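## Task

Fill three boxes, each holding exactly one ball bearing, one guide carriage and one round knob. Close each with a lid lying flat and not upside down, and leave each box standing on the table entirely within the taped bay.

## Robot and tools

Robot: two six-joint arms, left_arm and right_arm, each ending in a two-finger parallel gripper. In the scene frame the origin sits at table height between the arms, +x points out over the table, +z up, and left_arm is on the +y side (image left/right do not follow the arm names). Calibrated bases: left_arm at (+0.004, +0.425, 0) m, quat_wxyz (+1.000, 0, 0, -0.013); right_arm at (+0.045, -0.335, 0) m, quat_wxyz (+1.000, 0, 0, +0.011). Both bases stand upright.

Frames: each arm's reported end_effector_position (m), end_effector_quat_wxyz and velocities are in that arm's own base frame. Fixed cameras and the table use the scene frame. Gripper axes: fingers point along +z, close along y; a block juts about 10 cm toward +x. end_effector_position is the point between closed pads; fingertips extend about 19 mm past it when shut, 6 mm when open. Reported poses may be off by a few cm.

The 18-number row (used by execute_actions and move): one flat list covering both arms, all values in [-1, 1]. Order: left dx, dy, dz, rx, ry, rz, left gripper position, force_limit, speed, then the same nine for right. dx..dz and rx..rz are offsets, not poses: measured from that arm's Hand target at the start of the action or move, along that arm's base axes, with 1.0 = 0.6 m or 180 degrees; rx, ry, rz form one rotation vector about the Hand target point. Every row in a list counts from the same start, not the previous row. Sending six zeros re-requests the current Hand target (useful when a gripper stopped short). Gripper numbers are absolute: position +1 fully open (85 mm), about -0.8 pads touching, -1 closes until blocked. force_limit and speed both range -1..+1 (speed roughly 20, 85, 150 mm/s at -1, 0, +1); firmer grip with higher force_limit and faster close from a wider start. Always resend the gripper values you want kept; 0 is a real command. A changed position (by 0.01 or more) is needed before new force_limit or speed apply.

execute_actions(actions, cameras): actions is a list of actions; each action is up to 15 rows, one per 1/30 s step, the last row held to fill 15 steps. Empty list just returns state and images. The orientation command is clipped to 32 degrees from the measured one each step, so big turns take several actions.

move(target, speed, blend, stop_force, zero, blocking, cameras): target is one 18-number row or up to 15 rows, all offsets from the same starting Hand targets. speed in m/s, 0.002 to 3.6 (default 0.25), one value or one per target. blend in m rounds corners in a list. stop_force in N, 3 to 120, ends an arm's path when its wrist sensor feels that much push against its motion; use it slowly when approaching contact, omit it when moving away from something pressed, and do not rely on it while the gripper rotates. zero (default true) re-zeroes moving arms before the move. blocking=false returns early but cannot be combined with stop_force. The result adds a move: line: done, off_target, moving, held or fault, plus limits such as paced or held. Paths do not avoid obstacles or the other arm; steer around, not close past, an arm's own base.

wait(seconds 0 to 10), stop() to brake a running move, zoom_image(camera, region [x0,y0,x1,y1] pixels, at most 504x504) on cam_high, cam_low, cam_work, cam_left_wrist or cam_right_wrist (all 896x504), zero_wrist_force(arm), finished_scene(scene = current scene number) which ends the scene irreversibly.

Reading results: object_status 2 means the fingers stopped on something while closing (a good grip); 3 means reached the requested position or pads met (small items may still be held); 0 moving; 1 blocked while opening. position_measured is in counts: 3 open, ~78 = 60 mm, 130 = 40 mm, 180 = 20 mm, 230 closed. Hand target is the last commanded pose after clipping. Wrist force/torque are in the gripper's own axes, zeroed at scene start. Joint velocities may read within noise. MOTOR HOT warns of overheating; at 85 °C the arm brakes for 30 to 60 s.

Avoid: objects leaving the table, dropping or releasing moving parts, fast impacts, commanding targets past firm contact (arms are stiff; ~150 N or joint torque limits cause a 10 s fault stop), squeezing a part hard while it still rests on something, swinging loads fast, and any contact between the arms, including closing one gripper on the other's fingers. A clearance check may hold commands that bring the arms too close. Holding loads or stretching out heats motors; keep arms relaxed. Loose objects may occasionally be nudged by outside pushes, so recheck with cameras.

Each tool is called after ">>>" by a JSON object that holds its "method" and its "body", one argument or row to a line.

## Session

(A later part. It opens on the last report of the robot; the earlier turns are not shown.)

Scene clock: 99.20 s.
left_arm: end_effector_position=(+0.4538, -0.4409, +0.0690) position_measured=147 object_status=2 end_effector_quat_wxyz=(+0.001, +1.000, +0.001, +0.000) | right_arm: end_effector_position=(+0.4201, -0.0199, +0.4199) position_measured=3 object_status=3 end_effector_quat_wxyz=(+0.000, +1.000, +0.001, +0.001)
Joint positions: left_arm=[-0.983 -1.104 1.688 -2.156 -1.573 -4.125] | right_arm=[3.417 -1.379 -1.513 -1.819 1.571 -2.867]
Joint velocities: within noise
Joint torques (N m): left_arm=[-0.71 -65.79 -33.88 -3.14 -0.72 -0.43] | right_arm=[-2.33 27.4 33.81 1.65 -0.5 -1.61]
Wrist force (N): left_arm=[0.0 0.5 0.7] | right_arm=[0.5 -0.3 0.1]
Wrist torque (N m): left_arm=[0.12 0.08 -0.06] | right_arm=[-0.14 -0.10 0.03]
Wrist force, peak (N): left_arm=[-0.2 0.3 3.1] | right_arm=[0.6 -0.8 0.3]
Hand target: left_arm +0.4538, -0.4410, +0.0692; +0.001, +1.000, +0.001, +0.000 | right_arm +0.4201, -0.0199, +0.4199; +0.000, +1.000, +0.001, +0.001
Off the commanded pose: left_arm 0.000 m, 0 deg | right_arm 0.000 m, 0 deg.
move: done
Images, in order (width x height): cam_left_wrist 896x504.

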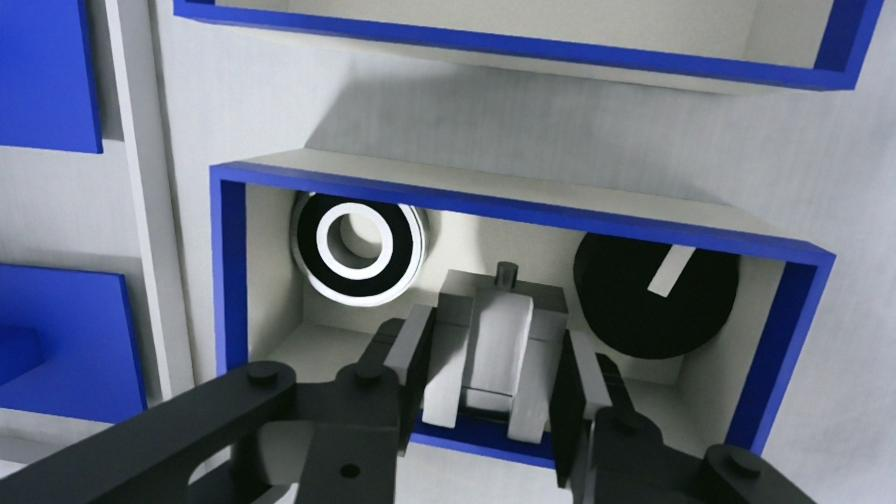

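>>> {"method": "move", "body": {
  "target": [
    [0.01,-0.0008,0,0,0,0,-1,-1,-1,0,0,0,0,0,0,1,-1,1],
    [0.01,-0.0008,-0.025,0,0,0,-1,-1,-1,0,0,0,0,0,0,1,-1,1]
  ],
  "speed": 0.08,
  "stop_force": 8,
  "cameras": ["cam_left_wrist"]
}}

>>> {"method": "move", "body": {
  "target": [0,0,-0.03,0,0,0,-1,-1,-1,0,0,0,0,0,0,1,-1,1],
  "speed": 0.015,
  "stop_force": 4,
  "cameras": ["cam_left_wrist","cam_work"]
}}

Scene clock: 101.47 s.
left_arm: end_effector_position=(+0.4598, -0.4415, +0.0542) position_measured=147 object_status=2 end_effector_quat_wxyz=(+0.001, +1.000, +0.001, +0.000) | right_arm: end_effector_position=(+0.4201, -0.0199, +0.4199) position_measured=3 object_status=3 end_effector_quat_wxyz=(+0.000, +1.000, +0.001, +0.001)
Joint positions: left_arm=[-0.975 -1.075 1.687 -2.185 -1.573 -4.118] | right_arm=[3.417 -1.379 -1.513 -1.819 1.571 -2.867]
Joint velocities: within noise
Joint torques (N m): left_arm=[-5.88 -66.88 -34.26 -2.34 -0.55 0.35] | right_arm=[-3.04 28.12 33.84 1.57 -0.4 -1.59]
Wrist force (N): left_arm=[-0.1 0.6 0.9] | right_arm=[0.8 -0.5 0.1]
Wrist torque (N m): left_arm=[0.13 0.08 -0.05] | right_arm=[-0.17 -0.14 0.03]
Wrist force, peak (N): left_arm=[-0.1 0.5 1.5] | right_arm=[0.5 -0.8 0.2]
Hand target: left_arm +0.4598, -0.4415, +0.0542; +0.001, +1.000, +0.001, +0.000 | right_arm +0.4201, -0.0199, +0.4199; +0.000, +1.000, +0.001, +0.001
Off the commanded pose: left_arm 0.000 m, 0 deg | right_arm 0.000 m, 0 deg.
move: done
Images, in order (width x height): cam_left_wrist 896x504.

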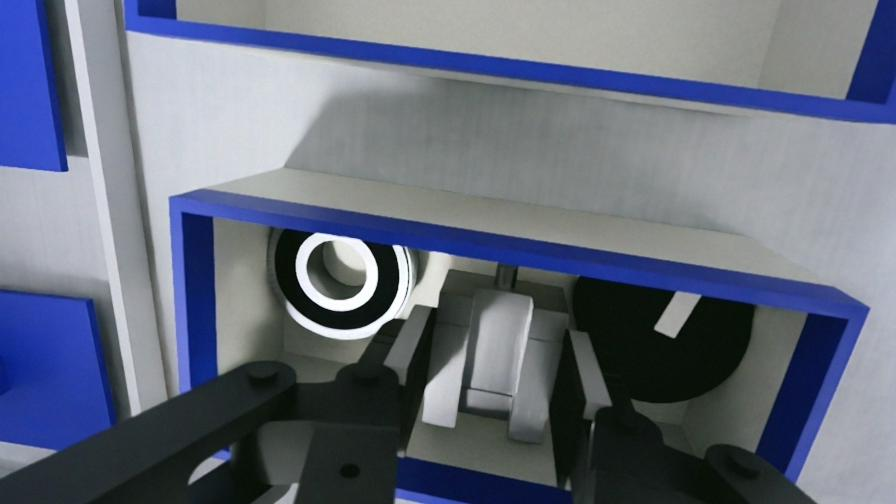

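Scene clock: 103.30 s.
left_arm: end_effector_position=(+0.4598, -0.4415, +0.0444) position_measured=147 object_status=2 end_effector_quat_wxyz=(+0.001, +1.000, +0.001, +0.000) | right_arm: end_effector_position=(+0.4201, -0.0199, +0.4199) position_measured=3 object_status=3 end_effector_quat_wxyz=(+0.000, +1.000, +0.001, +0.001)
Joint positions: left_arm=[-0.975 -1.061 1.695 -2.207 -1.573 -4.118] | right_arm=[3.417 -1.379 -1.513 -1.819 1.571 -2.867]
Joint velocities: within noise
Joint torques (N m): left_arm=[-6.04 -64.34 -31.51 -1.8 -0.16 0.86] | right_arm=[-2.45 27.76 33.51 1.54 -0.5 -1.68]
Wrist force (N): left_arm=[0.3 0.3 -3.0] | right_arm=[0.5 -0.5 0.3]
Wrist torque (N m): left_arm=[0.02 0.05 -0.06] | right_arm=[-0.15 -0.11 0.03]
Wrist force, peak (N): left_arm=[-0.8 -1.7 -8.9] | right_arm=[0.7 -0.7 0.2]
Hand target: left_arm +0.4598, -0.4415, +0.0444; +0.001, +1.000, +0.001, +0.000 (not the last commanded pose) | right_arm +0.4201, -0.0199, +0.4199; +0.000, +1.000, +0.001, +0.001
Off the commanded pose: left_arm 0.008 m, 0 deg | right_arm 0.000 m, 0 deg.
move: contact (left_arm)
Images, in order (width x height): cam_work 896x504, cam_left_wrist 896x504.

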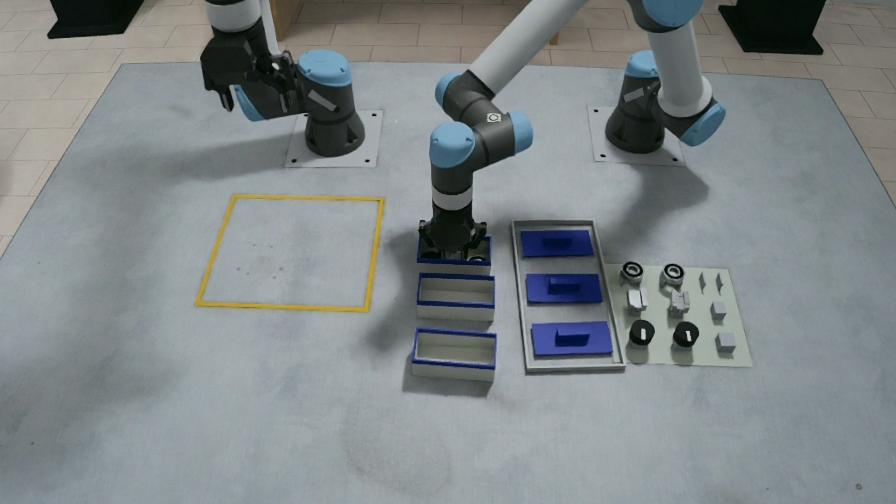

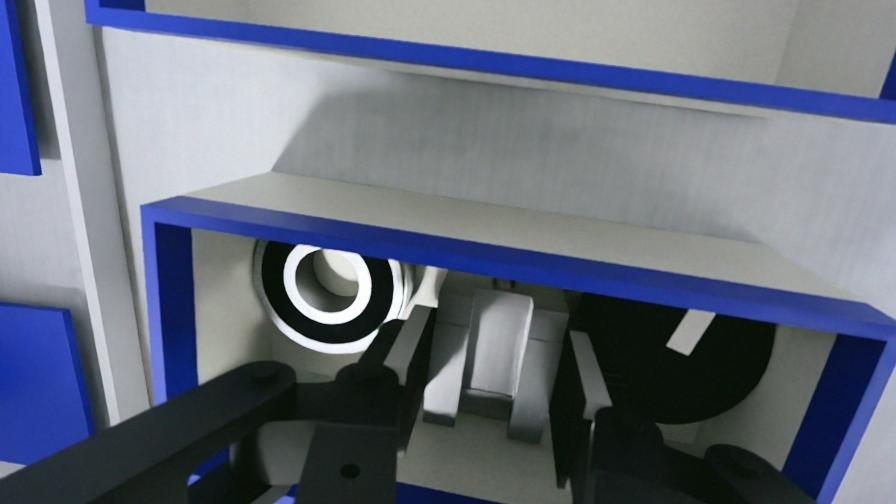

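>>> {"method": "move", "body": {
  "target": [0,0,-0.002,0,0,0,-0.06,-1,-1,0,0,0,0,0,0,1,-1,1],
  "speed": 0.02,
  "cameras": ["cam_left_wrist"]
}}

>>> {"method": "move", "body": {
  "target": [0,0,0.2,0,0,0,-0.06,-1,-1,0,0,0,0,0,0,1,-1,1],
  "speed": 0.15,
  "cameras": ["cam_left_wrist","cam_work"]
}}

Scene clock: 104.17 s.
left_arm: end_effector_position=(+0.4598, -0.4415, +0.0432) position_measured=136 object_status=3 end_effector_quat_wxyz=(+0.001, +1.000, +0.001, +0.000) | right_arm: end_effector_position=(+0.4201, -0.0199, +0.4199) position_measured=3 object_status=3 end_effector_quat_wxyz=(+0.000, +1.000, +0.001, +0.001)
Joint positions: left_arm=[-0.975 -1.06 1.696 -2.21 -1.573 -4.118] | right_arm=[3.417 -1.379 -1.513 -1.819 1.571 -2.867]
Joint velocities: within noise
Joint torques (N m): left_arm=[-5.35 -12.89 -8.47 -3.76 -0.11 0.9] | right_arm=[-2.87 27.6 33.56 1.62 -0.5 -1.54]
Wrist force (N): left_arm=[-1.6 -3.2 -11.3] | right_arm=[0.5 -0.5 0.1]
Wrist torque (N m): left_arm=[-0.14 0.05 -0.01] | right_arm=[-0.16 -0.10 0.03]
Wrist force, peak (N): left_arm=[-1.8 -3.4 -11.3] | right_arm=[0.8 -0.7 0.1]
Hand target: left_arm +0.4598, -0.4415, +0.0432; +0.001, +1.000, +0.001, +0.000 | right_arm +0.4201, -0.0199, +0.4199; +0.000, +1.000, +0.001, +0.001
Off the commanded pose: left_arm 0.000 m, 0 deg | right_arm 0.000 m, 0 deg.
move: done
Images, in order (width x height): cam_left_wrist 896x504.

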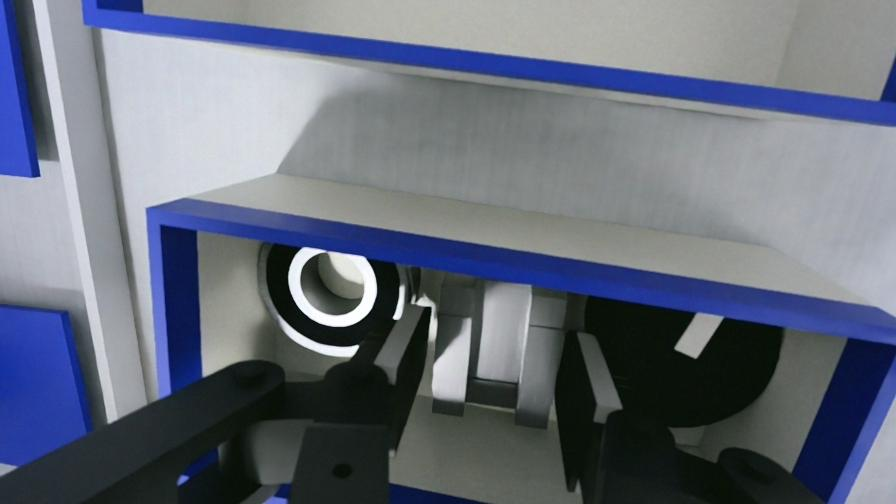

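Scene clock: 105.43 s.
left_arm: end_effector_position=(+0.4598, -0.4415, +0.1633) position_measured=136 object_status=3 end_effector_quat_wxyz=(+0.001, +1.000, +0.001, +0.000) | right_arm: end_effector_position=(+0.4201, -0.0199, +0.4199) position_measured=3 object_status=3 end_effector_quat_wxyz=(+0.000, +1.000, +0.001, +0.001)
Joint positions: left_arm=[-0.975 -1.195 1.554 -1.932 -1.573 -4.118] | right_arm=[3.417 -1.379 -1.513 -1.819 1.571 -2.867]
Joint velocities: within noise
Joint torques (N m): left_arm=[0.31 -16.5 -18.31 -1.45 0.29 -0.41] | right_arm=[-2.75 27.4 33.63 1.62 -0.52 -1.59]
Wrist force (N): left_arm=[-0.1 0.7 -0.2] | right_arm=[0.4 -0.5 -0.3]
Wrist torque (N m): left_arm=[0.14 0.07 -0.02] | right_arm=[-0.16 -0.08 0.03]
Wrist force, peak (N): left_arm=[-1.9 -3.5 -11.5] | right_arm=[0.5 -0.8 0.1]
Hand target: left_arm +0.4598, -0.4415, +0.1632; +0.001, +1.000, +0.001, +0.000 | right_arm +0.4201, -0.0199, +0.4199; +0.000, +1.000, +0.001, +0.001
Off the commanded pose: left_arm 0.000 m, 0 deg | right_arm 0.000 m, 0 deg.
move: done
Images, in order (width x height): cam_work 896x504, cam_left_wrist 896x504.

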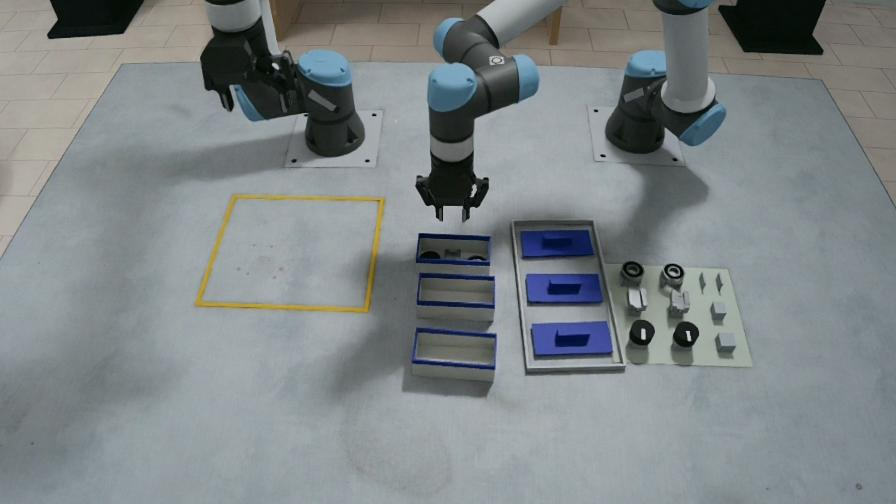

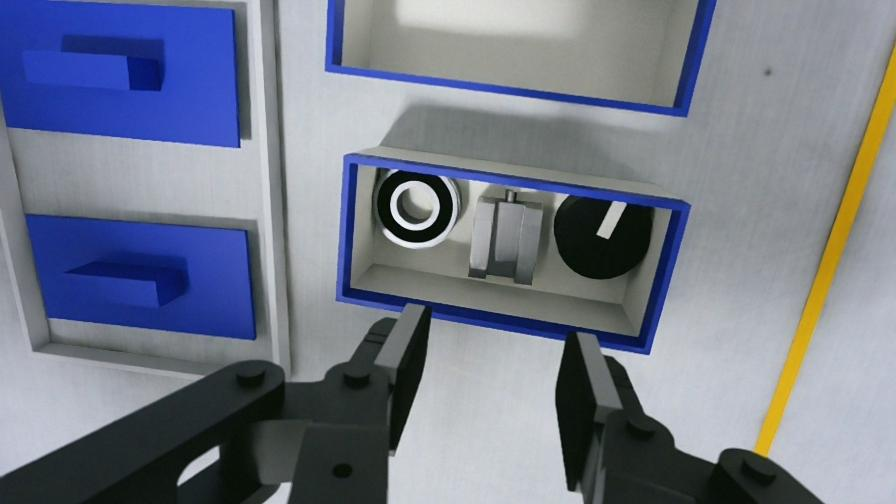

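>>> {"method": "move", "body": {
  "target": [
    [0.05,0.12,0.08,0,0,0,-0.06,-1,-1,0,0,0,0,0,0,1,-1,1],
    [0.302,0.7508,0.06,0,0,0,0.5,-1,1,0,0,0,0,0,0,1,-1,1],
    [0.302,0.7508,-0.15,0,0,0,0.5,-1,1,0,0,0,0,0,0,1,-1,1]
  ],
  "speed": [0.5,0.5,0.25],
  "blend": [0.06,0,0],
  "cameras": ["cam_left_wrist"]
}}

Scene clock: 109.23 s.
left_arm: end_effector_position=(+0.6409, +0.0090, +0.0730) position_measured=66 object_status=3 end_effector_quat_wxyz=(+0.001, +1.000, +0.001, +0.000) | right_arm: end_effector_position=(+0.4201, -0.0199, +0.4199) position_measured=3 object_status=3 end_effector_quat_wxyz=(+0.000, +1.000, +0.001, +0.001)
Joint positions: left_arm=[-0.194 -1.091 1.655 -2.134 -1.573 -3.337] | right_arm=[3.417 -1.379 -1.513 -1.819 1.571 -2.867]
Joint velocities: within noise
Joint torques (N m): left_arm=[-3.09 -63.75 -27.16 -4.3 0.26 -0.1] | right_arm=[-2.81 27.56 33.47 1.69 -0.45 -1.62]
Wrist force (N): left_arm=[0.5 0.5 -0.3] | right_arm=[0.5 -0.6 0.1]
Wrist torque (N m): left_arm=[0.13 -0.03 -0.04] | right_arm=[-0.18 -0.10 0.02]
Wrist force, peak (N): left_arm=[2.9 -12.4 -0.7] | right_arm=[0.4 -0.9 0.2]
Hand target: left_arm +0.6410, +0.0090, +0.0732; +0.001, +1.000, +0.001, +0.000 | right_arm +0.4201, -0.0199, +0.4199; +0.000, +1.000, +0.001, +0.001
Off the commanded pose: left_arm 0.000 m, 0 deg | right_arm 0.000 m, 0 deg.
move: done; blend cut to 0.0458 m at target 1
Images, in order (width x height): cam_left_wrist 896x504.

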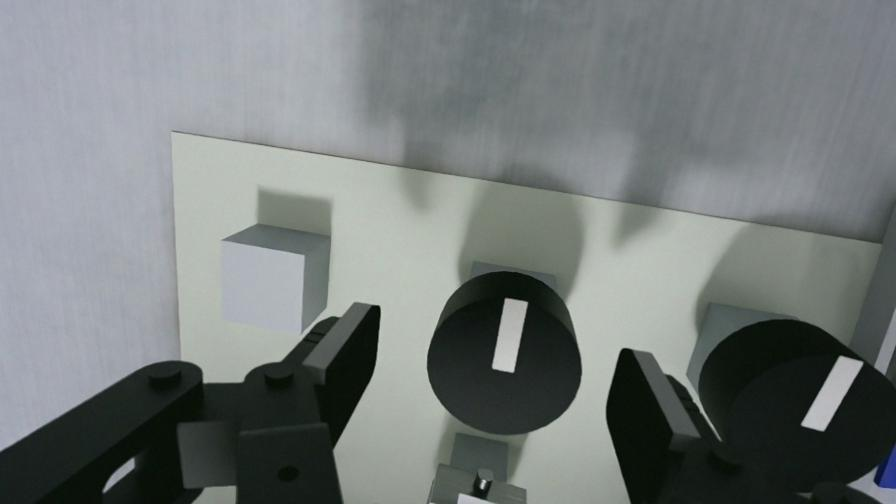

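>>> {"method": "move", "body": {
  "target": [
    [0,-0.003,-0.0403,0,0,0,0.5,-1,1,0,0,0,0,0,0,1,-1,1],
    [0,-0.003,-0.0403,0,0,0,-1,-1,-1,0,0,0,0,0,0,1,-1,1]
  ],
  "speed": 0.1,
  "cameras": ["cam_left_wrist"]
}}

Scene clock: 111.50 s.
left_arm: end_effector_position=(+0.6410, +0.0072, +0.0490) position_measured=121 object_status=2 end_effector_quat_wxyz=(+0.001, +1.000, +0.001, +0.000) | right_arm: end_effector_position=(+0.4201, -0.0199, +0.4199) position_measured=3 object_status=3 end_effector_quat_wxyz=(+0.000, +1.000, +0.001, +0.001)
Joint positions: left_arm=[-0.197 -1.06 1.678 -2.189 -1.573 -3.34] | right_arm=[3.417 -1.379 -1.513 -1.819 1.571 -2.867]
Joint velocities: within noise
Joint torques (N m): left_arm=[4.29 -61.89 -32.41 -3.12 1.17 1.29] | right_arm=[-2.5 27.03 33.05 1.67 -0.43 -1.64]
Wrist force (N): left_arm=[-0.5 0.2 -3.3] | right_arm=[0.5 -0.6 0.1]
Wrist torque (N m): left_arm=[0.10 -0.13 -0.01] | right_arm=[-0.18 -0.09 0.02]
Wrist force, peak (N): left_arm=[-0.2 0.0 -4.4] | right_arm=[0.6 -0.8 0.2]
Hand target: left_arm +0.6410, +0.0072, +0.0490; +0.001, +1.000, +0.001, +0.000 | right_arm +0.4201, -0.0199, +0.4199; +0.000, +1.000, +0.001, +0.001
Off the commanded pose: left_arm 0.000 m, 0 deg | right_arm 0.000 m, 0 deg.
move: done
Images, in order (width x height): cam_left_wrist 896x504.

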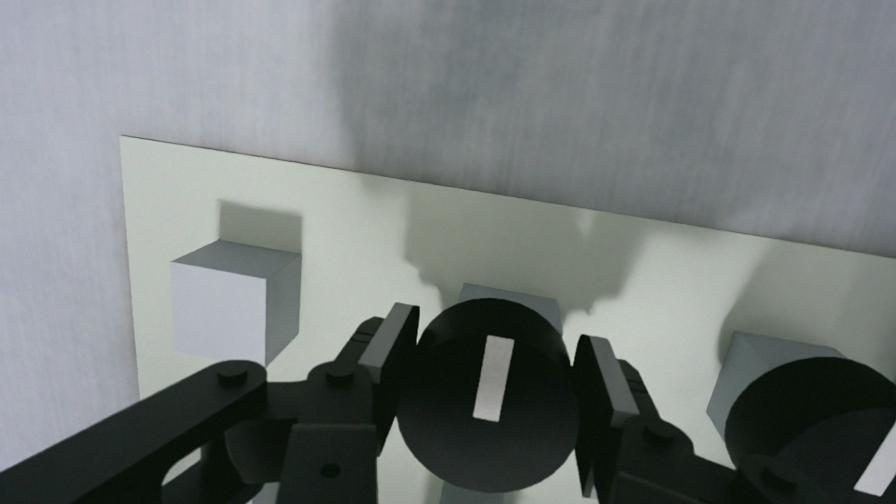

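>>> {"method": "move", "body": {
  "target": [
    [0,0,0.2,0,0,0,-1,-1,-1,0,0,0,0,0,0,1,-1,1],
    [-0.125,-0.7687,0.2,0,0,0,-1,-1,-1,0,0,0,0,0,0,1,-1,1],
    [-0.125,-0.7687,0.08,0,0,0,-1,-1,-1,0,0,0,0,0,0,1,-1,1]
  ],
  "speed": [0.3,0.5,0.3],
  "blend": [0.06,0.03,0],
  "cameras": ["cam_left_wrist"]
}}

Scene clock: 113.93 s.
left_arm: end_effector_position=(+0.5660, -0.4540, +0.0969) position_measured=121 object_status=2 end_effector_quat_wxyz=(+0.001, +1.000, +0.001, +0.000) | right_arm: end_effector_position=(+0.4201, -0.0199, +0.4199) position_measured=3 object_status=3 end_effector_quat_wxyz=(+0.000, +1.000, +0.001, +0.001)
Joint positions: left_arm=[-0.86 -0.938 1.334 -1.968 -1.573 -4.003] | right_arm=[3.417 -1.379 -1.513 -1.819 1.571 -2.867]
Joint velocities: within noise
Joint torques (N m): left_arm=[-5.74 -75.73 -17.18 -4.53 -1.13 -0.9] | right_arm=[-2.96 27.83 33.31 1.57 -0.42 -1.6]
Wrist force (N): left_arm=[-0.3 0.1 0.0] | right_arm=[0.3 -0.5 0.1]
Wrist torque (N m): left_arm=[0.03 0.09 -0.04] | right_arm=[-0.16 -0.07 0.03]
Wrist force, peak (N): left_arm=[-8.2 12.6 -1.9] | right_arm=[0.5 -0.9 0.3]
Hand target: left_arm +0.5660, -0.4540, +0.0970; +0.001, +1.000, +0.001, +0.000 | right_arm +0.4201, -0.0199, +0.4199; +0.000, +1.000, +0.001, +0.001
Off the commanded pose: left_arm 0.000 m, 0 deg | right_arm 0.000 m, 0 deg.
move: done
Images, in order (width x height): cam_left_wrist 896x504.

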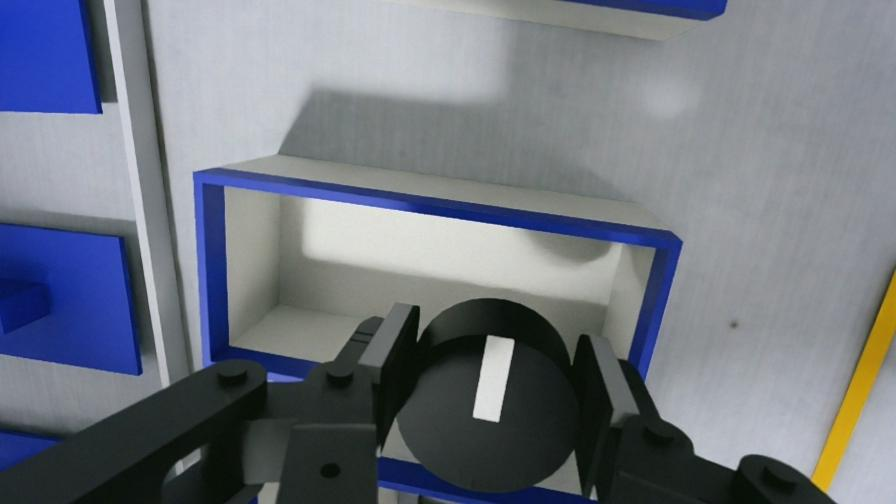

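>>> {"method": "move", "body": {
  "target": [0.003,0,-0.088,0,0,0,-1,-1,-1,0,0,0,0,0,0,1,-1,1],
  "speed": 0.15,
  "cameras": []
}}

>>> {"method": "move", "body": {
  "target": [0,0,-0.04,0,0,0,-1,-1,-1,0,0,0,0,0,0,1,-1,1],
  "speed": 0.015,
  "stop_force": 4,
  "cameras": ["cam_left_wrist"]
}}

Scene clock: 115.20 s.
left_arm: end_effector_position=(+0.5677, -0.4539, +0.0439) position_measured=121 object_status=2 end_effector_quat_wxyz=(+0.001, +1.000, +0.001, +0.000) | right_arm: end_effector_position=(+0.4201, -0.0199, +0.4199) position_measured=3 object_status=3 end_effector_quat_wxyz=(+0.000, +1.000, +0.001, +0.001)
Joint positions: left_arm=[-0.858 -0.879 1.382 -2.075 -1.573 -4.001] | right_arm=[3.417 -1.379 -1.513 -1.819 1.571 -2.867]
Joint velocities: within noise
Joint torques (N m): left_arm=[0.56 -76.93 -36.35 -2.81 -0.79 0.27] | right_arm=[-2.82 27.9 33.61 1.56 -0.43 -1.69]
Wrist force (N): left_arm=[-0.1 0.2 -0.1] | right_arm=[0.7 -0.5 0.1]
Wrist torque (N m): left_arm=[0.04 0.04 -0.01] | right_arm=[-0.16 -0.12 0.03]
Wrist force, peak (N): left_arm=[0.2 0.6 -3.1] | right_arm=[0.6 -0.7 0.1]
Hand target: left_arm +0.5678, -0.4540, +0.0442; +0.001, +1.000, +0.001, +0.000 | right_arm +0.4201, -0.0199, +0.4199; +0.000, +1.000, +0.001, +0.001
Off the commanded pose: left_arm 0.000 m, 0 deg | right_arm 0.000 m, 0 deg.
move: done
No camera images: "cameras" was empty.

Scene clock: 117.00 s.
left_arm: end_effector_position=(+0.5678, -0.4540, +0.0358) position_measured=121 object_status=2 end_effector_quat_wxyz=(+0.001, +1.000, +0.001, +0.000) | right_arm: end_effector_position=(+0.4201, -0.0199, +0.4199) position_measured=3 object_status=3 end_effector_quat_wxyz=(+0.000, +1.000, +0.001, +0.001)
Joint positions: left_arm=[-0.858 -0.87 1.389 -2.092 -1.573 -4.001] | right_arm=[3.417 -1.379 -1.513 -1.819 1.571 -2.867]
Joint velocities: within noise
Joint torques (N m): left_arm=[-3.96 -75.36 -32.52 -1.54 -0.3 -0.69] | right_arm=[-2.73 27.69 32.9 1.66 -0.44 -1.61]
Wrist force (N): left_arm=[0.0 -0.6 -2.5] | right_arm=[0.5 -0.8 0.3]
Wrist torque (N m): left_arm=[-0.11 0.07 -0.03] | right_arm=[-0.21 -0.09 0.03]
Wrist force, peak (N): left_arm=[0.7 -1.3 -9.5] | right_arm=[0.6 -0.7 0.2]
Hand target: left_arm +0.5678, -0.4540, +0.0358; +0.001, +1.000, +0.001, +0.000 (not the last commanded pose) | right_arm +0.4201, -0.0199, +0.4199; +0.000, +1.000, +0.001, +0.001
Off the commanded pose: left_arm 0.016 m, 0 deg | right_arm 0.000 m, 0 deg.
move: contact (left_arm)
Images, in order (width x height): cam_left_wrist 896x504.

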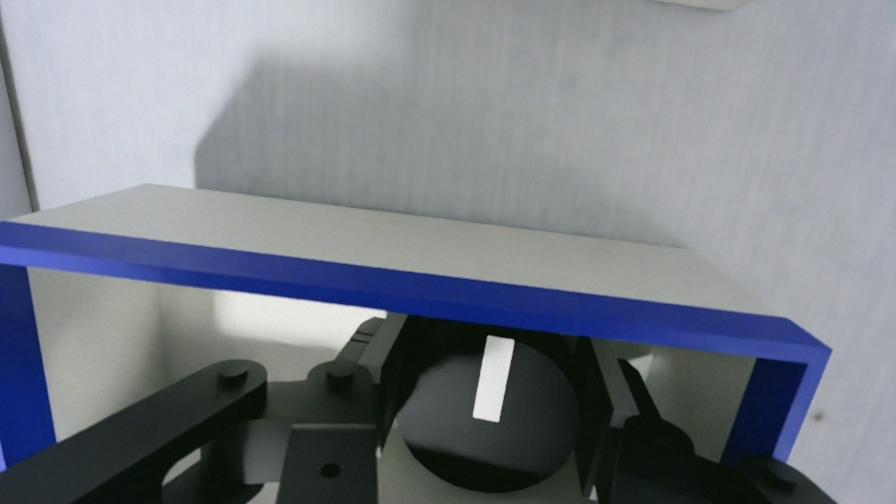

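>>> {"method": "move", "body": {
  "target": [
    [0,0,0.006,0,0,0,-1,-1,-1,0,0,0,0,0,0,1,-1,1],
    [0,0.016,0.006,0,0,0,-1,-1,-1,0,0,0,0,0,0,1,-1,1]
  ],
  "speed": 0.08,
  "cameras": []
}}

>>> {"method": "move", "body": {
  "target": [0,0,-0.04,0,0,0,-1,-1,-1,0,0,0,0,0,0,1,-1,1],
  "speed": 0.015,
  "stop_force": 4,
  "cameras": ["cam_left_wrist"]
}}

Scene clock: 118.00 s.
left_arm: end_effector_position=(+0.5679, -0.4443, +0.0396) position_measured=121 object_status=2 end_effector_quat_wxyz=(+0.001, +1.000, +0.001, +0.000) | right_arm: end_effector_position=(+0.4201, -0.0199, +0.4199) position_measured=3 object_status=3 end_effector_quat_wxyz=(+0.000, +1.000, +0.001, +0.001)
Joint positions: left_arm=[-0.849 -0.887 1.409 -2.095 -1.573 -3.992] | right_arm=[3.417 -1.379 -1.513 -1.819 1.571 -2.867]
Joint velocities: within noise
Joint torques (N m): left_arm=[-5.39 -37.03 -37.45 -1.39 -0.79 -0.87] | right_arm=[-2.22 28.02 32.87 1.7 -0.34 -1.48]
Wrist force (N): left_arm=[-0.4 0.3 0.1] | right_arm=[0.5 -0.6 0.2]
Wrist torque (N m): left_arm=[0.05 0.10 -0.01] | right_arm=[-0.19 -0.10 0.03]
Wrist force, peak (N): left_arm=[0.1 -0.6 -2.6] | right_arm=[0.7 -0.7 0.3]
Hand target: left_arm +0.5678, -0.4444, +0.0394; +0.001, +1.000, +0.001, +0.000 | right_arm +0.4201, -0.0199, +0.4199; +0.000, +1.000, +0.001, +0.001
Off the commanded pose: left_arm 0.000 m, 0 deg | right_arm 0.000 m, 0 deg.
move: done
No camera images: "cameras" was empty.

Scene clock: 119.93 s.
left_arm: end_effector_position=(+0.5678, -0.4444, +0.0286) position_measured=121 object_status=2 end_effector_quat_wxyz=(+0.001, +1.000, +0.001, +0.000) | right_arm: end_effector_position=(+0.4201, -0.0199, +0.4199) position_measured=3 object_status=3 end_effector_quat_wxyz=(+0.000, +1.000, +0.001, +0.001)
Joint positions: left_arm=[-0.849 -0.873 1.417 -2.116 -1.573 -3.992] | right_arm=[3.417 -1.379 -1.513 -1.819 1.571 -2.867]
Joint velocities: within noise
Joint torques (N m): left_arm=[-5.56 -69.85 -27.69 -0.89 0.06 -0.73] | right_arm=[-2.84 27.76 33.29 1.58 -0.32 -1.69]
Wrist force (N): left_arm=[1.3 2.1 -7.5] | right_arm=[0.3 -0.4 0.4]
Wrist torque (N m): left_arm=[-0.18 0.11 -0.03] | right_arm=[-0.15 -0.07 0.03]
Wrist force, peak (N): left_arm=[-2.8 -2.5 -16.1] | right_arm=[0.8 -0.7 0.1]
Hand target: left_arm +0.5678, -0.4444, +0.0286; +0.001, +1.000, +0.001, +0.000 (not the last commanded pose) | right_arm +0.4201, -0.0199, +0.4199; +0.000, +1.000, +0.001, +0.001
Off the commanded pose: left_arm 0.013 m, 0 deg | right_arm 0.000 m, 0 deg.
move: contact (left_arm)
Images, in order (width x height): cam_left_wrist 896x504.

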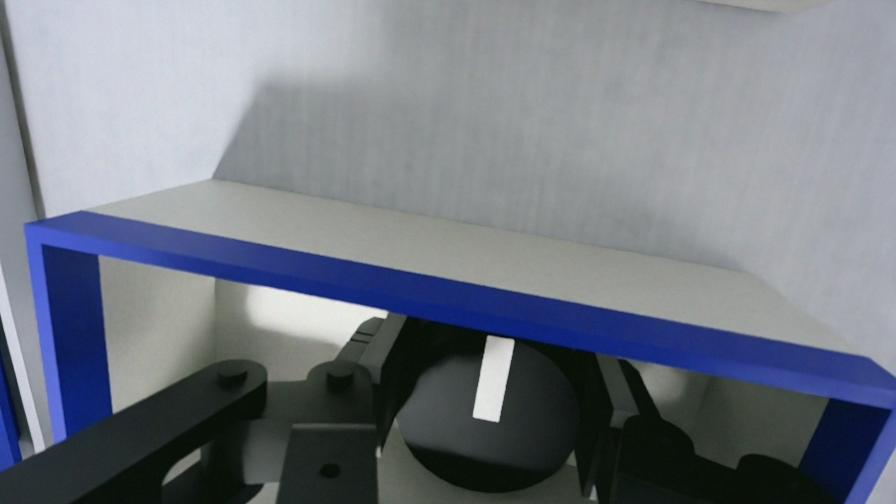

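>>> {"method": "move", "body": {
  "target": [
    [0,0,0.001,0,0,0,0.16,-1,-1,0,0,0,0,0,0,1,-1,1],
    [0,0,0.12,0,0,0,0.16,-1,-1,0,0,0,0,0,0,1,-1,1],
    [0,0.064,0.12,0,0,0,-1,-1,1,0,0,0,0,0,0,1,-1,1],
    [0.003,0.064,0.01,0,0,0,-1,-1,1,0,0,0,0,0,0,1,-1,1],
    [0.003,-0.004,0.01,0,0,0,-1,-1,1,0,0,0,0,0,0,1,-1,1],
    [0.003,0.01,0.12,0,0,0,-1,-1,1,0,0,0,0,0,0,1,-1,1]
  ],
  "speed": [0.02,0.15,0.2,0.12,0.06,0.25],
  "cameras": ["cam_left_wrist"]
}}

Scene clock: 125.13 s.
left_arm: end_effector_position=(+0.5697, -0.4384, +0.1007) position_measured=234 object_status=3 end_effector_quat_wxyz=(+0.001, +1.000, +0.001, +0.000) | right_arm: end_effector_position=(+0.4201, -0.0199, +0.4199) position_measured=3 object_status=3 end_effector_quat_wxyz=(+0.000, +1.000, +0.001, +0.001)
Joint positions: left_arm=[-0.842 -0.957 1.356 -1.972 -1.573 -3.985] | right_arm=[3.417 -1.379 -1.513 -1.819 1.571 -2.867]
Joint velocities: within noise
Joint torques (N m): left_arm=[-5.72 -28.68 -16.18 -1.51 -1.08 -0.93] | right_arm=[-2.79 27.15 33.17 1.62 -0.29 -1.64]
Wrist force (N): left_arm=[-0.3 0.5 -0.4] | right_arm=[0.6 -0.4 0.2]
Wrist torque (N m): left_arm=[0.11 0.09 -0.03] | right_arm=[-0.15 -0.12 0.03]
Wrist force, peak (N): left_arm=[6.5 -9.5 -0.4] | right_arm=[0.7 -0.7 -0.1]
Hand target: left_arm +0.5696, -0.4384, +0.1006; +0.001, +1.000, +0.001, +0.000 | right_arm +0.4201, -0.0199, +0.4199; +0.000, +1.000, +0.001, +0.001
Off the commanded pose: left_arm 0.000 m, 0 deg | right_arm 0.000 m, 0 deg.
move: done
Images, in order (width x height): cam_left_wrist 896x504.

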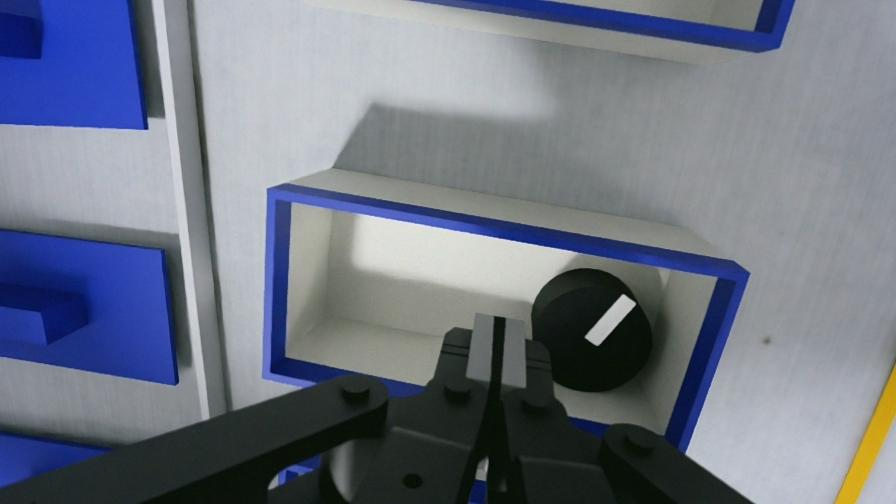

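>>> {"method": "move", "body": {
  "target": [
    [-0.02,0.12,0.17,0,0,0,-1,-1,1,0,0,0,0,0,0,1,-1,1],
    [-0.1277,0.7498,0.15,0,0,0,0.35,-1,1,0,0,0,0,0,0,1,-1,1],
    [-0.1277,0.7498,-0.042,0,0,0,0.35,-1,1,0,0,0,0,0,0,1,-1,1]
  ],
  "speed": [0.4,0.5,0.25],
  "blend": [0.06,0,0],
  "cameras": ["cam_left_wrist"]
}}

Scene clock: 129.07 s.
left_arm: end_effector_position=(+0.4930, +0.0115, +0.0754) position_measured=85 object_status=3 end_effector_quat_wxyz=(+0.001, +1.000, +0.001, +0.000) | right_arm: end_effector_position=(+0.4201, -0.0199, +0.4199) position_measured=3 object_status=3 end_effector_quat_wxyz=(+0.000, +1.000, +0.001, +0.001)
Joint positions: left_arm=[-0.249 -1.4 2.088 -2.259 -1.573 -3.392] | right_arm=[3.417 -1.379 -1.513 -1.819 1.571 -2.867]
Joint velocities: within noise
Joint torques (N m): left_arm=[4.09 -36.49 -20.41 -4.81 -0.51 1.28] | right_arm=[-2.52 27.63 32.79 1.65 -0.18 -1.61]
Wrist force (N): left_arm=[0.0 0.4 0.0] | right_arm=[0.5 -0.6 -0.2]
Wrist torque (N m): left_arm=[0.13 -0.01 -0.06] | right_arm=[-0.19 -0.10 0.03]
Wrist force, peak (N): left_arm=[-0.3 -13.4 0.7] | right_arm=[0.6 -0.8 0.1]
Hand target: left_arm +0.4930, +0.0115, +0.0754; +0.001, +1.000, +0.001, +0.000 | right_arm +0.4201, -0.0199, +0.4199; +0.000, +1.000, +0.001, +0.001
Off the commanded pose: left_arm 0.000 m, 0 deg | right_arm 0.000 m, 0 deg.
move: done
Images, in order (width x height): cam_left_wrist 896x504.

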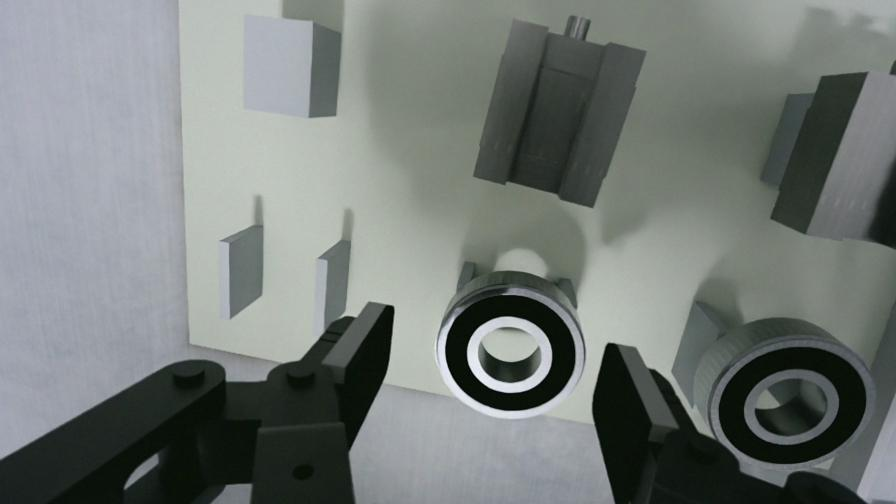

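>>> {"method": "move", "body": {
  "target": [
    [0,-0.006,-0.042,0,0,0,0.35,-1,1,0,0,0,0,0,0,1,-1,1],
    [0,-0.006,-0.042,0,0,0,-1,-1,-1,0,0,0,0,0,0,1,-1,1]
  ],
  "speed": 0.1,
  "cameras": ["cam_left_wrist"]
}}

Scene clock: 130.87 s.
left_arm: end_effector_position=(+0.4930, +0.0079, +0.0502) position_measured=115 object_status=0 end_effector_quat_wxyz=(+0.001, +1.000, +0.001, +0.000) | right_arm: end_effector_position=(+0.4201, -0.0199, +0.4199) position_measured=3 object_status=3 end_effector_quat_wxyz=(+0.000, +1.000, +0.001, +0.001)
Joint positions: left_arm=[-0.256 -1.355 2.116 -2.332 -1.573 -3.399] | right_arm=[3.417 -1.379 -1.513 -1.819 1.571 -2.867]
Joint velocities: within noise
Joint torques (N m): left_arm=[4.49 -45.02 -29.64 -4.3 -0.74 1.25] | right_arm=[-2.17 27.34 33.17 1.64 -0.31 -1.55]
Wrist force (N): left_arm=[-0.8 -0.1 -3.7] | right_arm=[0.4 -0.5 0.1]
Wrist torque (N m): left_arm=[0.15 -0.13 -0.05] | right_arm=[-0.17 -0.08 0.03]
Wrist force, peak (N): left_arm=[-0.7 0.1 -4.2] | right_arm=[0.7 -0.7 0.1]
Hand target: left_arm +0.4930, +0.0079, +0.0502; +0.001, +1.000, +0.001, +0.000 | right_arm +0.4201, -0.0199, +0.4199; +0.000, +1.000, +0.001, +0.001
Off the commanded pose: left_arm 0.000 m, 0 deg | right_arm 0.000 m, 0 deg.
move: done
Images, in order (width x height): cam_left_wrist 896x504.

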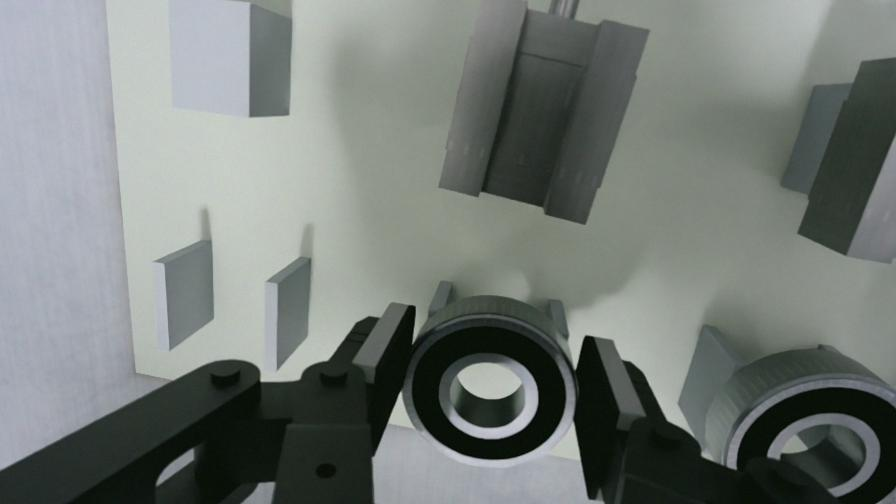

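>>> {"method": "move", "body": {
  "target": [
    [0,0,0.2,0,0,0,-1,-1,-1,0,0,0,0,0,0,1,-1,1],
    [0.1233,-0.7107,0.2,0,0,0,-1,-1,-1,0,0,0,0,0,0,1,-1,1],
    [0.1233,-0.7107,0.08,0,0,0,-1,-1,-1,0,0,0,0,0,0,1,-1,1]
  ],
  "speed": [0.2,0.45,0.3],
  "blend": [0.05,0.03,0],
  "cameras": ["cam_left_wrist"]
}}

Scene clock: 133.67 s.
left_arm: end_effector_position=(+0.5670, -0.4185, +0.0981) position_measured=115 object_status=2 end_effector_quat_wxyz=(+0.001, +1.000, +0.001, +0.000) | right_arm: end_effector_position=(+0.4201, -0.0199, +0.4199) position_measured=3 object_status=3 end_effector_quat_wxyz=(+0.000, +1.000, +0.001, +0.001)
Joint positions: left_arm=[-0.825 -0.985 1.411 -1.997 -1.573 -3.968] | right_arm=[3.417 -1.379 -1.513 -1.819 1.571 -2.867]
Joint velocities: within noise
Joint torques (N m): left_arm=[-5.69 -73.6 -16.95 -4.74 -1.09 -0.8] | right_arm=[-2.2 27.62 32.63 1.67 -0.28 -1.62]
Wrist force (N): left_arm=[-0.2 0.1 0.5] | right_arm=[0.5 -0.4 0.4]
Wrist torque (N m): left_arm=[0.06 0.08 -0.02] | right_arm=[-0.16 -0.10 0.03]
Wrist force, peak (N): left_arm=[-6.5 12.2 -1.2] | right_arm=[0.6 -0.8 0.2]
Hand target: left_arm +0.5670, -0.4186, +0.0982; +0.001, +1.000, +0.001, +0.000 | right_arm +0.4201, -0.0199, +0.4199; +0.000, +1.000, +0.001, +0.001
Off the commanded pose: left_arm 0.000 m, 0 deg | right_arm 0.000 m, 0 deg.
move: done
Images, in order (width x height): cam_left_wrist 896x504.

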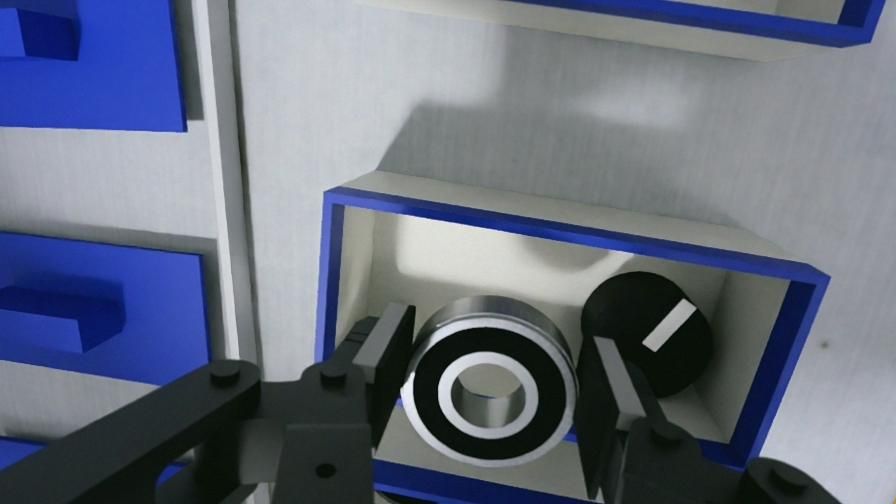

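>>> {"method": "move", "body": {
  "target": [0.0,0.0033,-0.09,0,0,0,-1,-1,-1,0,0,0,0,0,0,1,-1,1],
  "speed": 0.1,
  "stop_force": 8,
  "cameras": []
}}

>>> {"method": "move", "body": {
  "target": [0,0,-0.03,0,0,0,-1,-1,-1,0,0,0,0,0,0,1,-1,1],
  "speed": 0.015,
  "stop_force": 4,
  "cameras": ["cam_left_wrist"]
}}

Scene clock: 135.70 s.
left_arm: end_effector_position=(+0.5670, -0.4166, +0.0442) position_measured=115 object_status=2 end_effector_quat_wxyz=(+0.001, +1.000, +0.001, +0.000) | right_arm: end_effector_position=(+0.4201, -0.0199, +0.4199) position_measured=3 object_status=3 end_effector_quat_wxyz=(+0.000, +1.000, +0.001, +0.001)
Joint positions: left_arm=[-0.823 -0.929 1.469 -2.113 -1.573 -3.966] | right_arm=[3.417 -1.379 -1.513 -1.819 1.571 -2.867]
Joint velocities: within noise
Joint torques (N m): left_arm=[-2.77 -75.27 -35.07 -4.44 -0.38 -0.85] | right_arm=[-2.49 27.58 32.78 1.58 -0.17 -1.61]
Wrist force (N): left_arm=[-0.2 0.4 0.9] | right_arm=[0.5 -0.5 0.2]
Wrist torque (N m): left_arm=[0.11 0.09 -0.02] | right_arm=[-0.16 -0.10 0.03]
Wrist force, peak (N): left_arm=[-0.4 0.2 3.3] | right_arm=[0.5 -0.9 0.3]
Hand target: left_arm +0.5670, -0.4166, +0.0442; +0.001, +1.000, +0.001, +0.000 | right_arm +0.4201, -0.0199, +0.4199; +0.000, +1.000, +0.001, +0.001
Off the commanded pose: left_arm 0.000 m, 0 deg | right_arm 0.000 m, 0 deg.
move: done
No camera images: "cameras" was empty.

Scene clock: 137.80 s.
left_arm: end_effector_position=(+0.5670, -0.4166, +0.0312) position_measured=115 object_status=2 end_effector_quat_wxyz=(+0.001, +1.000, +0.001, +0.000) | right_arm: end_effector_position=(+0.4201, -0.0199, +0.4199) position_measured=3 object_status=3 end_effector_quat_wxyz=(+0.000, +1.000, +0.001, +0.001)
Joint positions: left_arm=[-0.823 -0.912 1.48 -2.14 -1.573 -3.966] | right_arm=[3.417 -1.379 -1.513 -1.819 1.571 -2.867]
Joint velocities: within noise
Joint torques (N m): left_arm=[-4.76 -72.38 -31.45 -1.39 0.18 -0.9] | right_arm=[-2.36 27.23 33.06 1.7 -0.22 -1.55]
Wrist force (N): left_arm=[0.8 0.9 -2.7] | right_arm=[0.4 -0.7 0.1]
Wrist torque (N m): left_arm=[-0.01 0.03 -0.03] | right_arm=[-0.19 -0.07 0.03]
Wrist force, peak (N): left_arm=[0.2 0.0 -8.9] | right_arm=[0.6 -0.8 0.0]
Hand target: left_arm +0.5670, -0.4166, +0.0312; +0.001, +1.000, +0.001, +0.000 (not the last commanded pose) | right_arm +0.4201, -0.0199, +0.4199; +0.000, +1.000, +0.001, +0.001
Off the commanded pose: left_arm 0.005 m, 0 deg | right_arm 0.000 m, 0 deg.
move: contact (left_arm)
Images, in order (width x height): cam_left_wrist 896x504.

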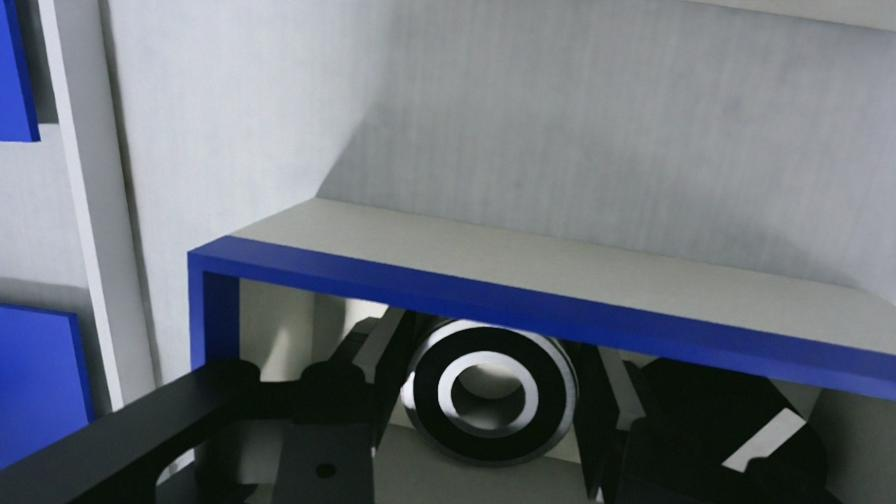

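>>> {"method": "move", "body": {
  "target": [
    [0,0,-0.0015,0,0,0,0.2,-1,-1,0,0,0,0,0,0,1,-1,1],
    [0,0,0.11,0,0,0,0.2,-1,-1,0,0,0,0,0,0,1,-1,1],
    [-0.03,-0.0523,0.11,0,0,0,-1,-1,1,0,0,0,0,0,0,1,-1,1]
  ],
  "speed": [0.02,0.15,0.2],
  "cameras": ["cam_left_wrist"]
}}

Scene clock: 140.73 s.
left_arm: end_effector_position=(+0.5490, -0.4479, +0.0972) position_measured=234 object_status=3 end_effector_quat_wxyz=(+0.001, +1.000, +0.001, +0.000) | right_arm: end_effector_position=(+0.4201, -0.0199, +0.4199) position_measured=3 object_status=3 end_effector_quat_wxyz=(+0.000, +1.000, +0.001, +0.001)
Joint positions: left_arm=[-0.873 -0.976 1.398 -1.994 -1.573 -4.016] | right_arm=[3.417 -1.379 -1.513 -1.819 1.571 -2.867]
Joint velocities: within noise
Joint torques (N m): left_arm=[-5.38 -73.96 -12.94 -4.69 1.23 -0.83] | right_arm=[-2.25 27.24 32.84 1.74 -0.19 -1.5]
Wrist force (N): left_arm=[-0.4 0.1 -0.4] | right_arm=[0.5 -0.8 0.1]
Wrist torque (N m): left_arm=[0.03 0.10 -0.03] | right_arm=[-0.21 -0.10 0.03]
Wrist force, peak (N): left_arm=[-7.9 9.6 -0.7] | right_arm=[0.7 -0.8 0.2]
Hand target: left_arm +0.5490, -0.4480, +0.0972; +0.001, +1.000, +0.001, +0.000 | right_arm +0.4201, -0.0199, +0.4199; +0.000, +1.000, +0.001, +0.001
Off the commanded pose: left_arm 0.000 m, 0 deg | right_arm 0.000 m, 0 deg.
move: done
Images, in order (width x height): cam_left_wrist 896x504.

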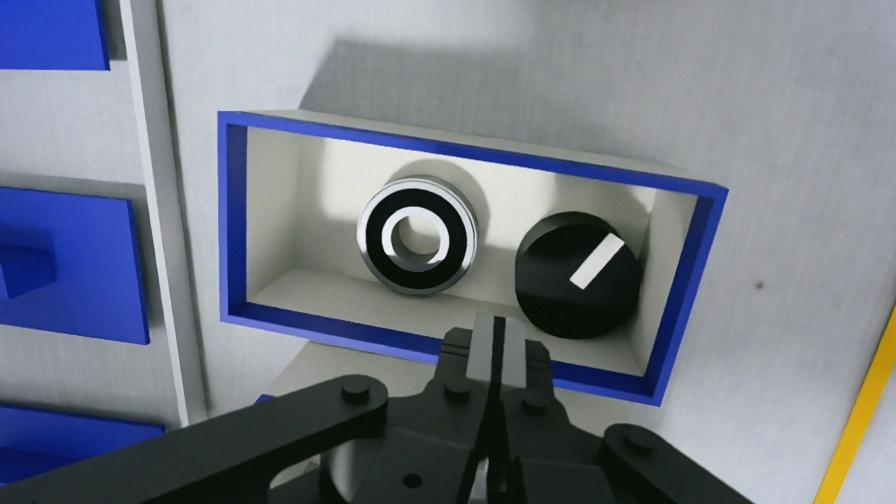

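>>> {"method": "move", "body": {
  "target": [
    [-0.005,0.0035,-0.1035,0,0,0,-1,-1,1,0,0,0,0,0,0,1,-1,1],
    [0.01,0.055,-0.1035,0,0,0,-1,-1,1,0,0,0,0,0,0,1,-1,1],
    [0.03,-0.009,-0.1035,0,0,0,-1,-1,1,0,0,0,0,0,0,1,-1,1],
    [0.03,0.0,0.08,0,0,0,-1,-1,1,0,0,0,0,0,0,1,-1,1]
  ],
  "speed": [0.1,0.06,0.06,0.2],
  "cameras": ["cam_left_wrist"]
}}

Scene clock: 144.00 s.
left_arm: end_effector_position=(+0.5671, -0.4479, +0.1453) position_measured=234 object_status=3 end_effector_quat_wxyz=(+0.001, +1.000, +0.001, +0.000) | right_arm: end_effector_position=(+0.4201, -0.0199, +0.4199) position_measured=3 object_status=3 end_effector_quat_wxyz=(+0.000, +1.000, +0.001, +0.001)
Joint positions: left_arm=[-0.853 -0.985 1.281 -1.869 -1.573 -3.996] | right_arm=[3.417 -1.379 -1.513 -1.819 1.571 -2.867]
Joint velocities: within noise
Joint torques (N m): left_arm=[-4.91 -22.15 -21.07 -1.43 -0.03 -0.92] | right_arm=[-3 27.41 32.9 1.65 -0.26 -1.56]
Wrist force (N): left_arm=[-0.3 0.3 -0.6] | right_arm=[0.5 -0.6 0.0]
Wrist torque (N m): left_arm=[0.08 0.07 -0.04] | right_arm=[-0.18 -0.09 0.03]
Wrist force, peak (N): left_arm=[-22.0 -19.5 -87.3] | right_arm=[0.7 -0.6 0.4]
Hand target: left_arm +0.5670, -0.4480, +0.1452; +0.001, +1.000, +0.001, +0.000 | right_arm +0.4201, -0.0199, +0.4199; +0.000, +1.000, +0.001, +0.001
Off the commanded pose: left_arm 0.000 m, 0 deg | right_arm 0.000 m, 0 deg.
move: done
Images, in order (width x height): cam_left_wrist 896x504.

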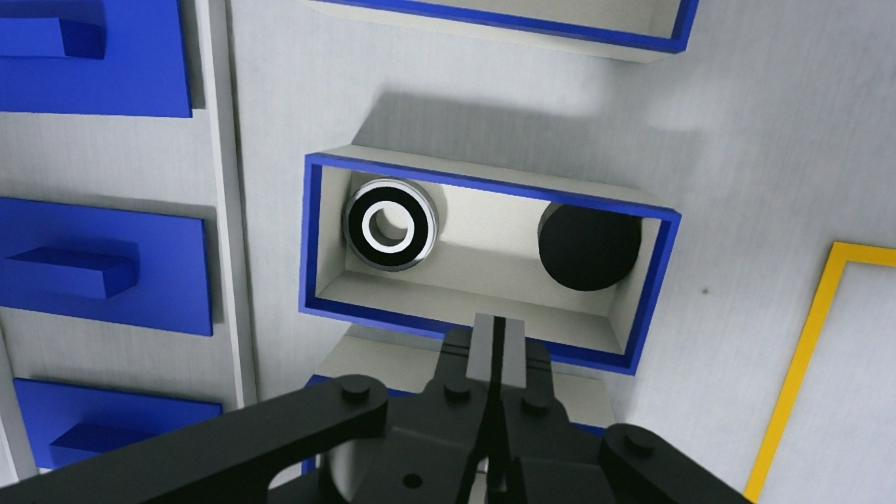

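>>> {"method": "zoom_image", "body": {
  "camera": "cam_left_wrist",
  "region": [290, 140, 690, 380]
}}

Scaled by 1.260.

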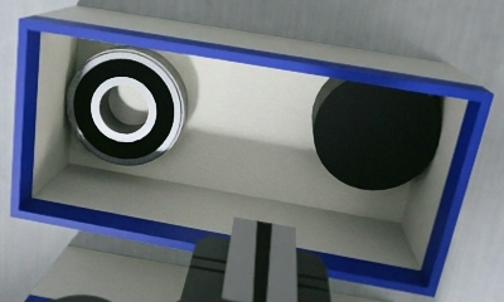

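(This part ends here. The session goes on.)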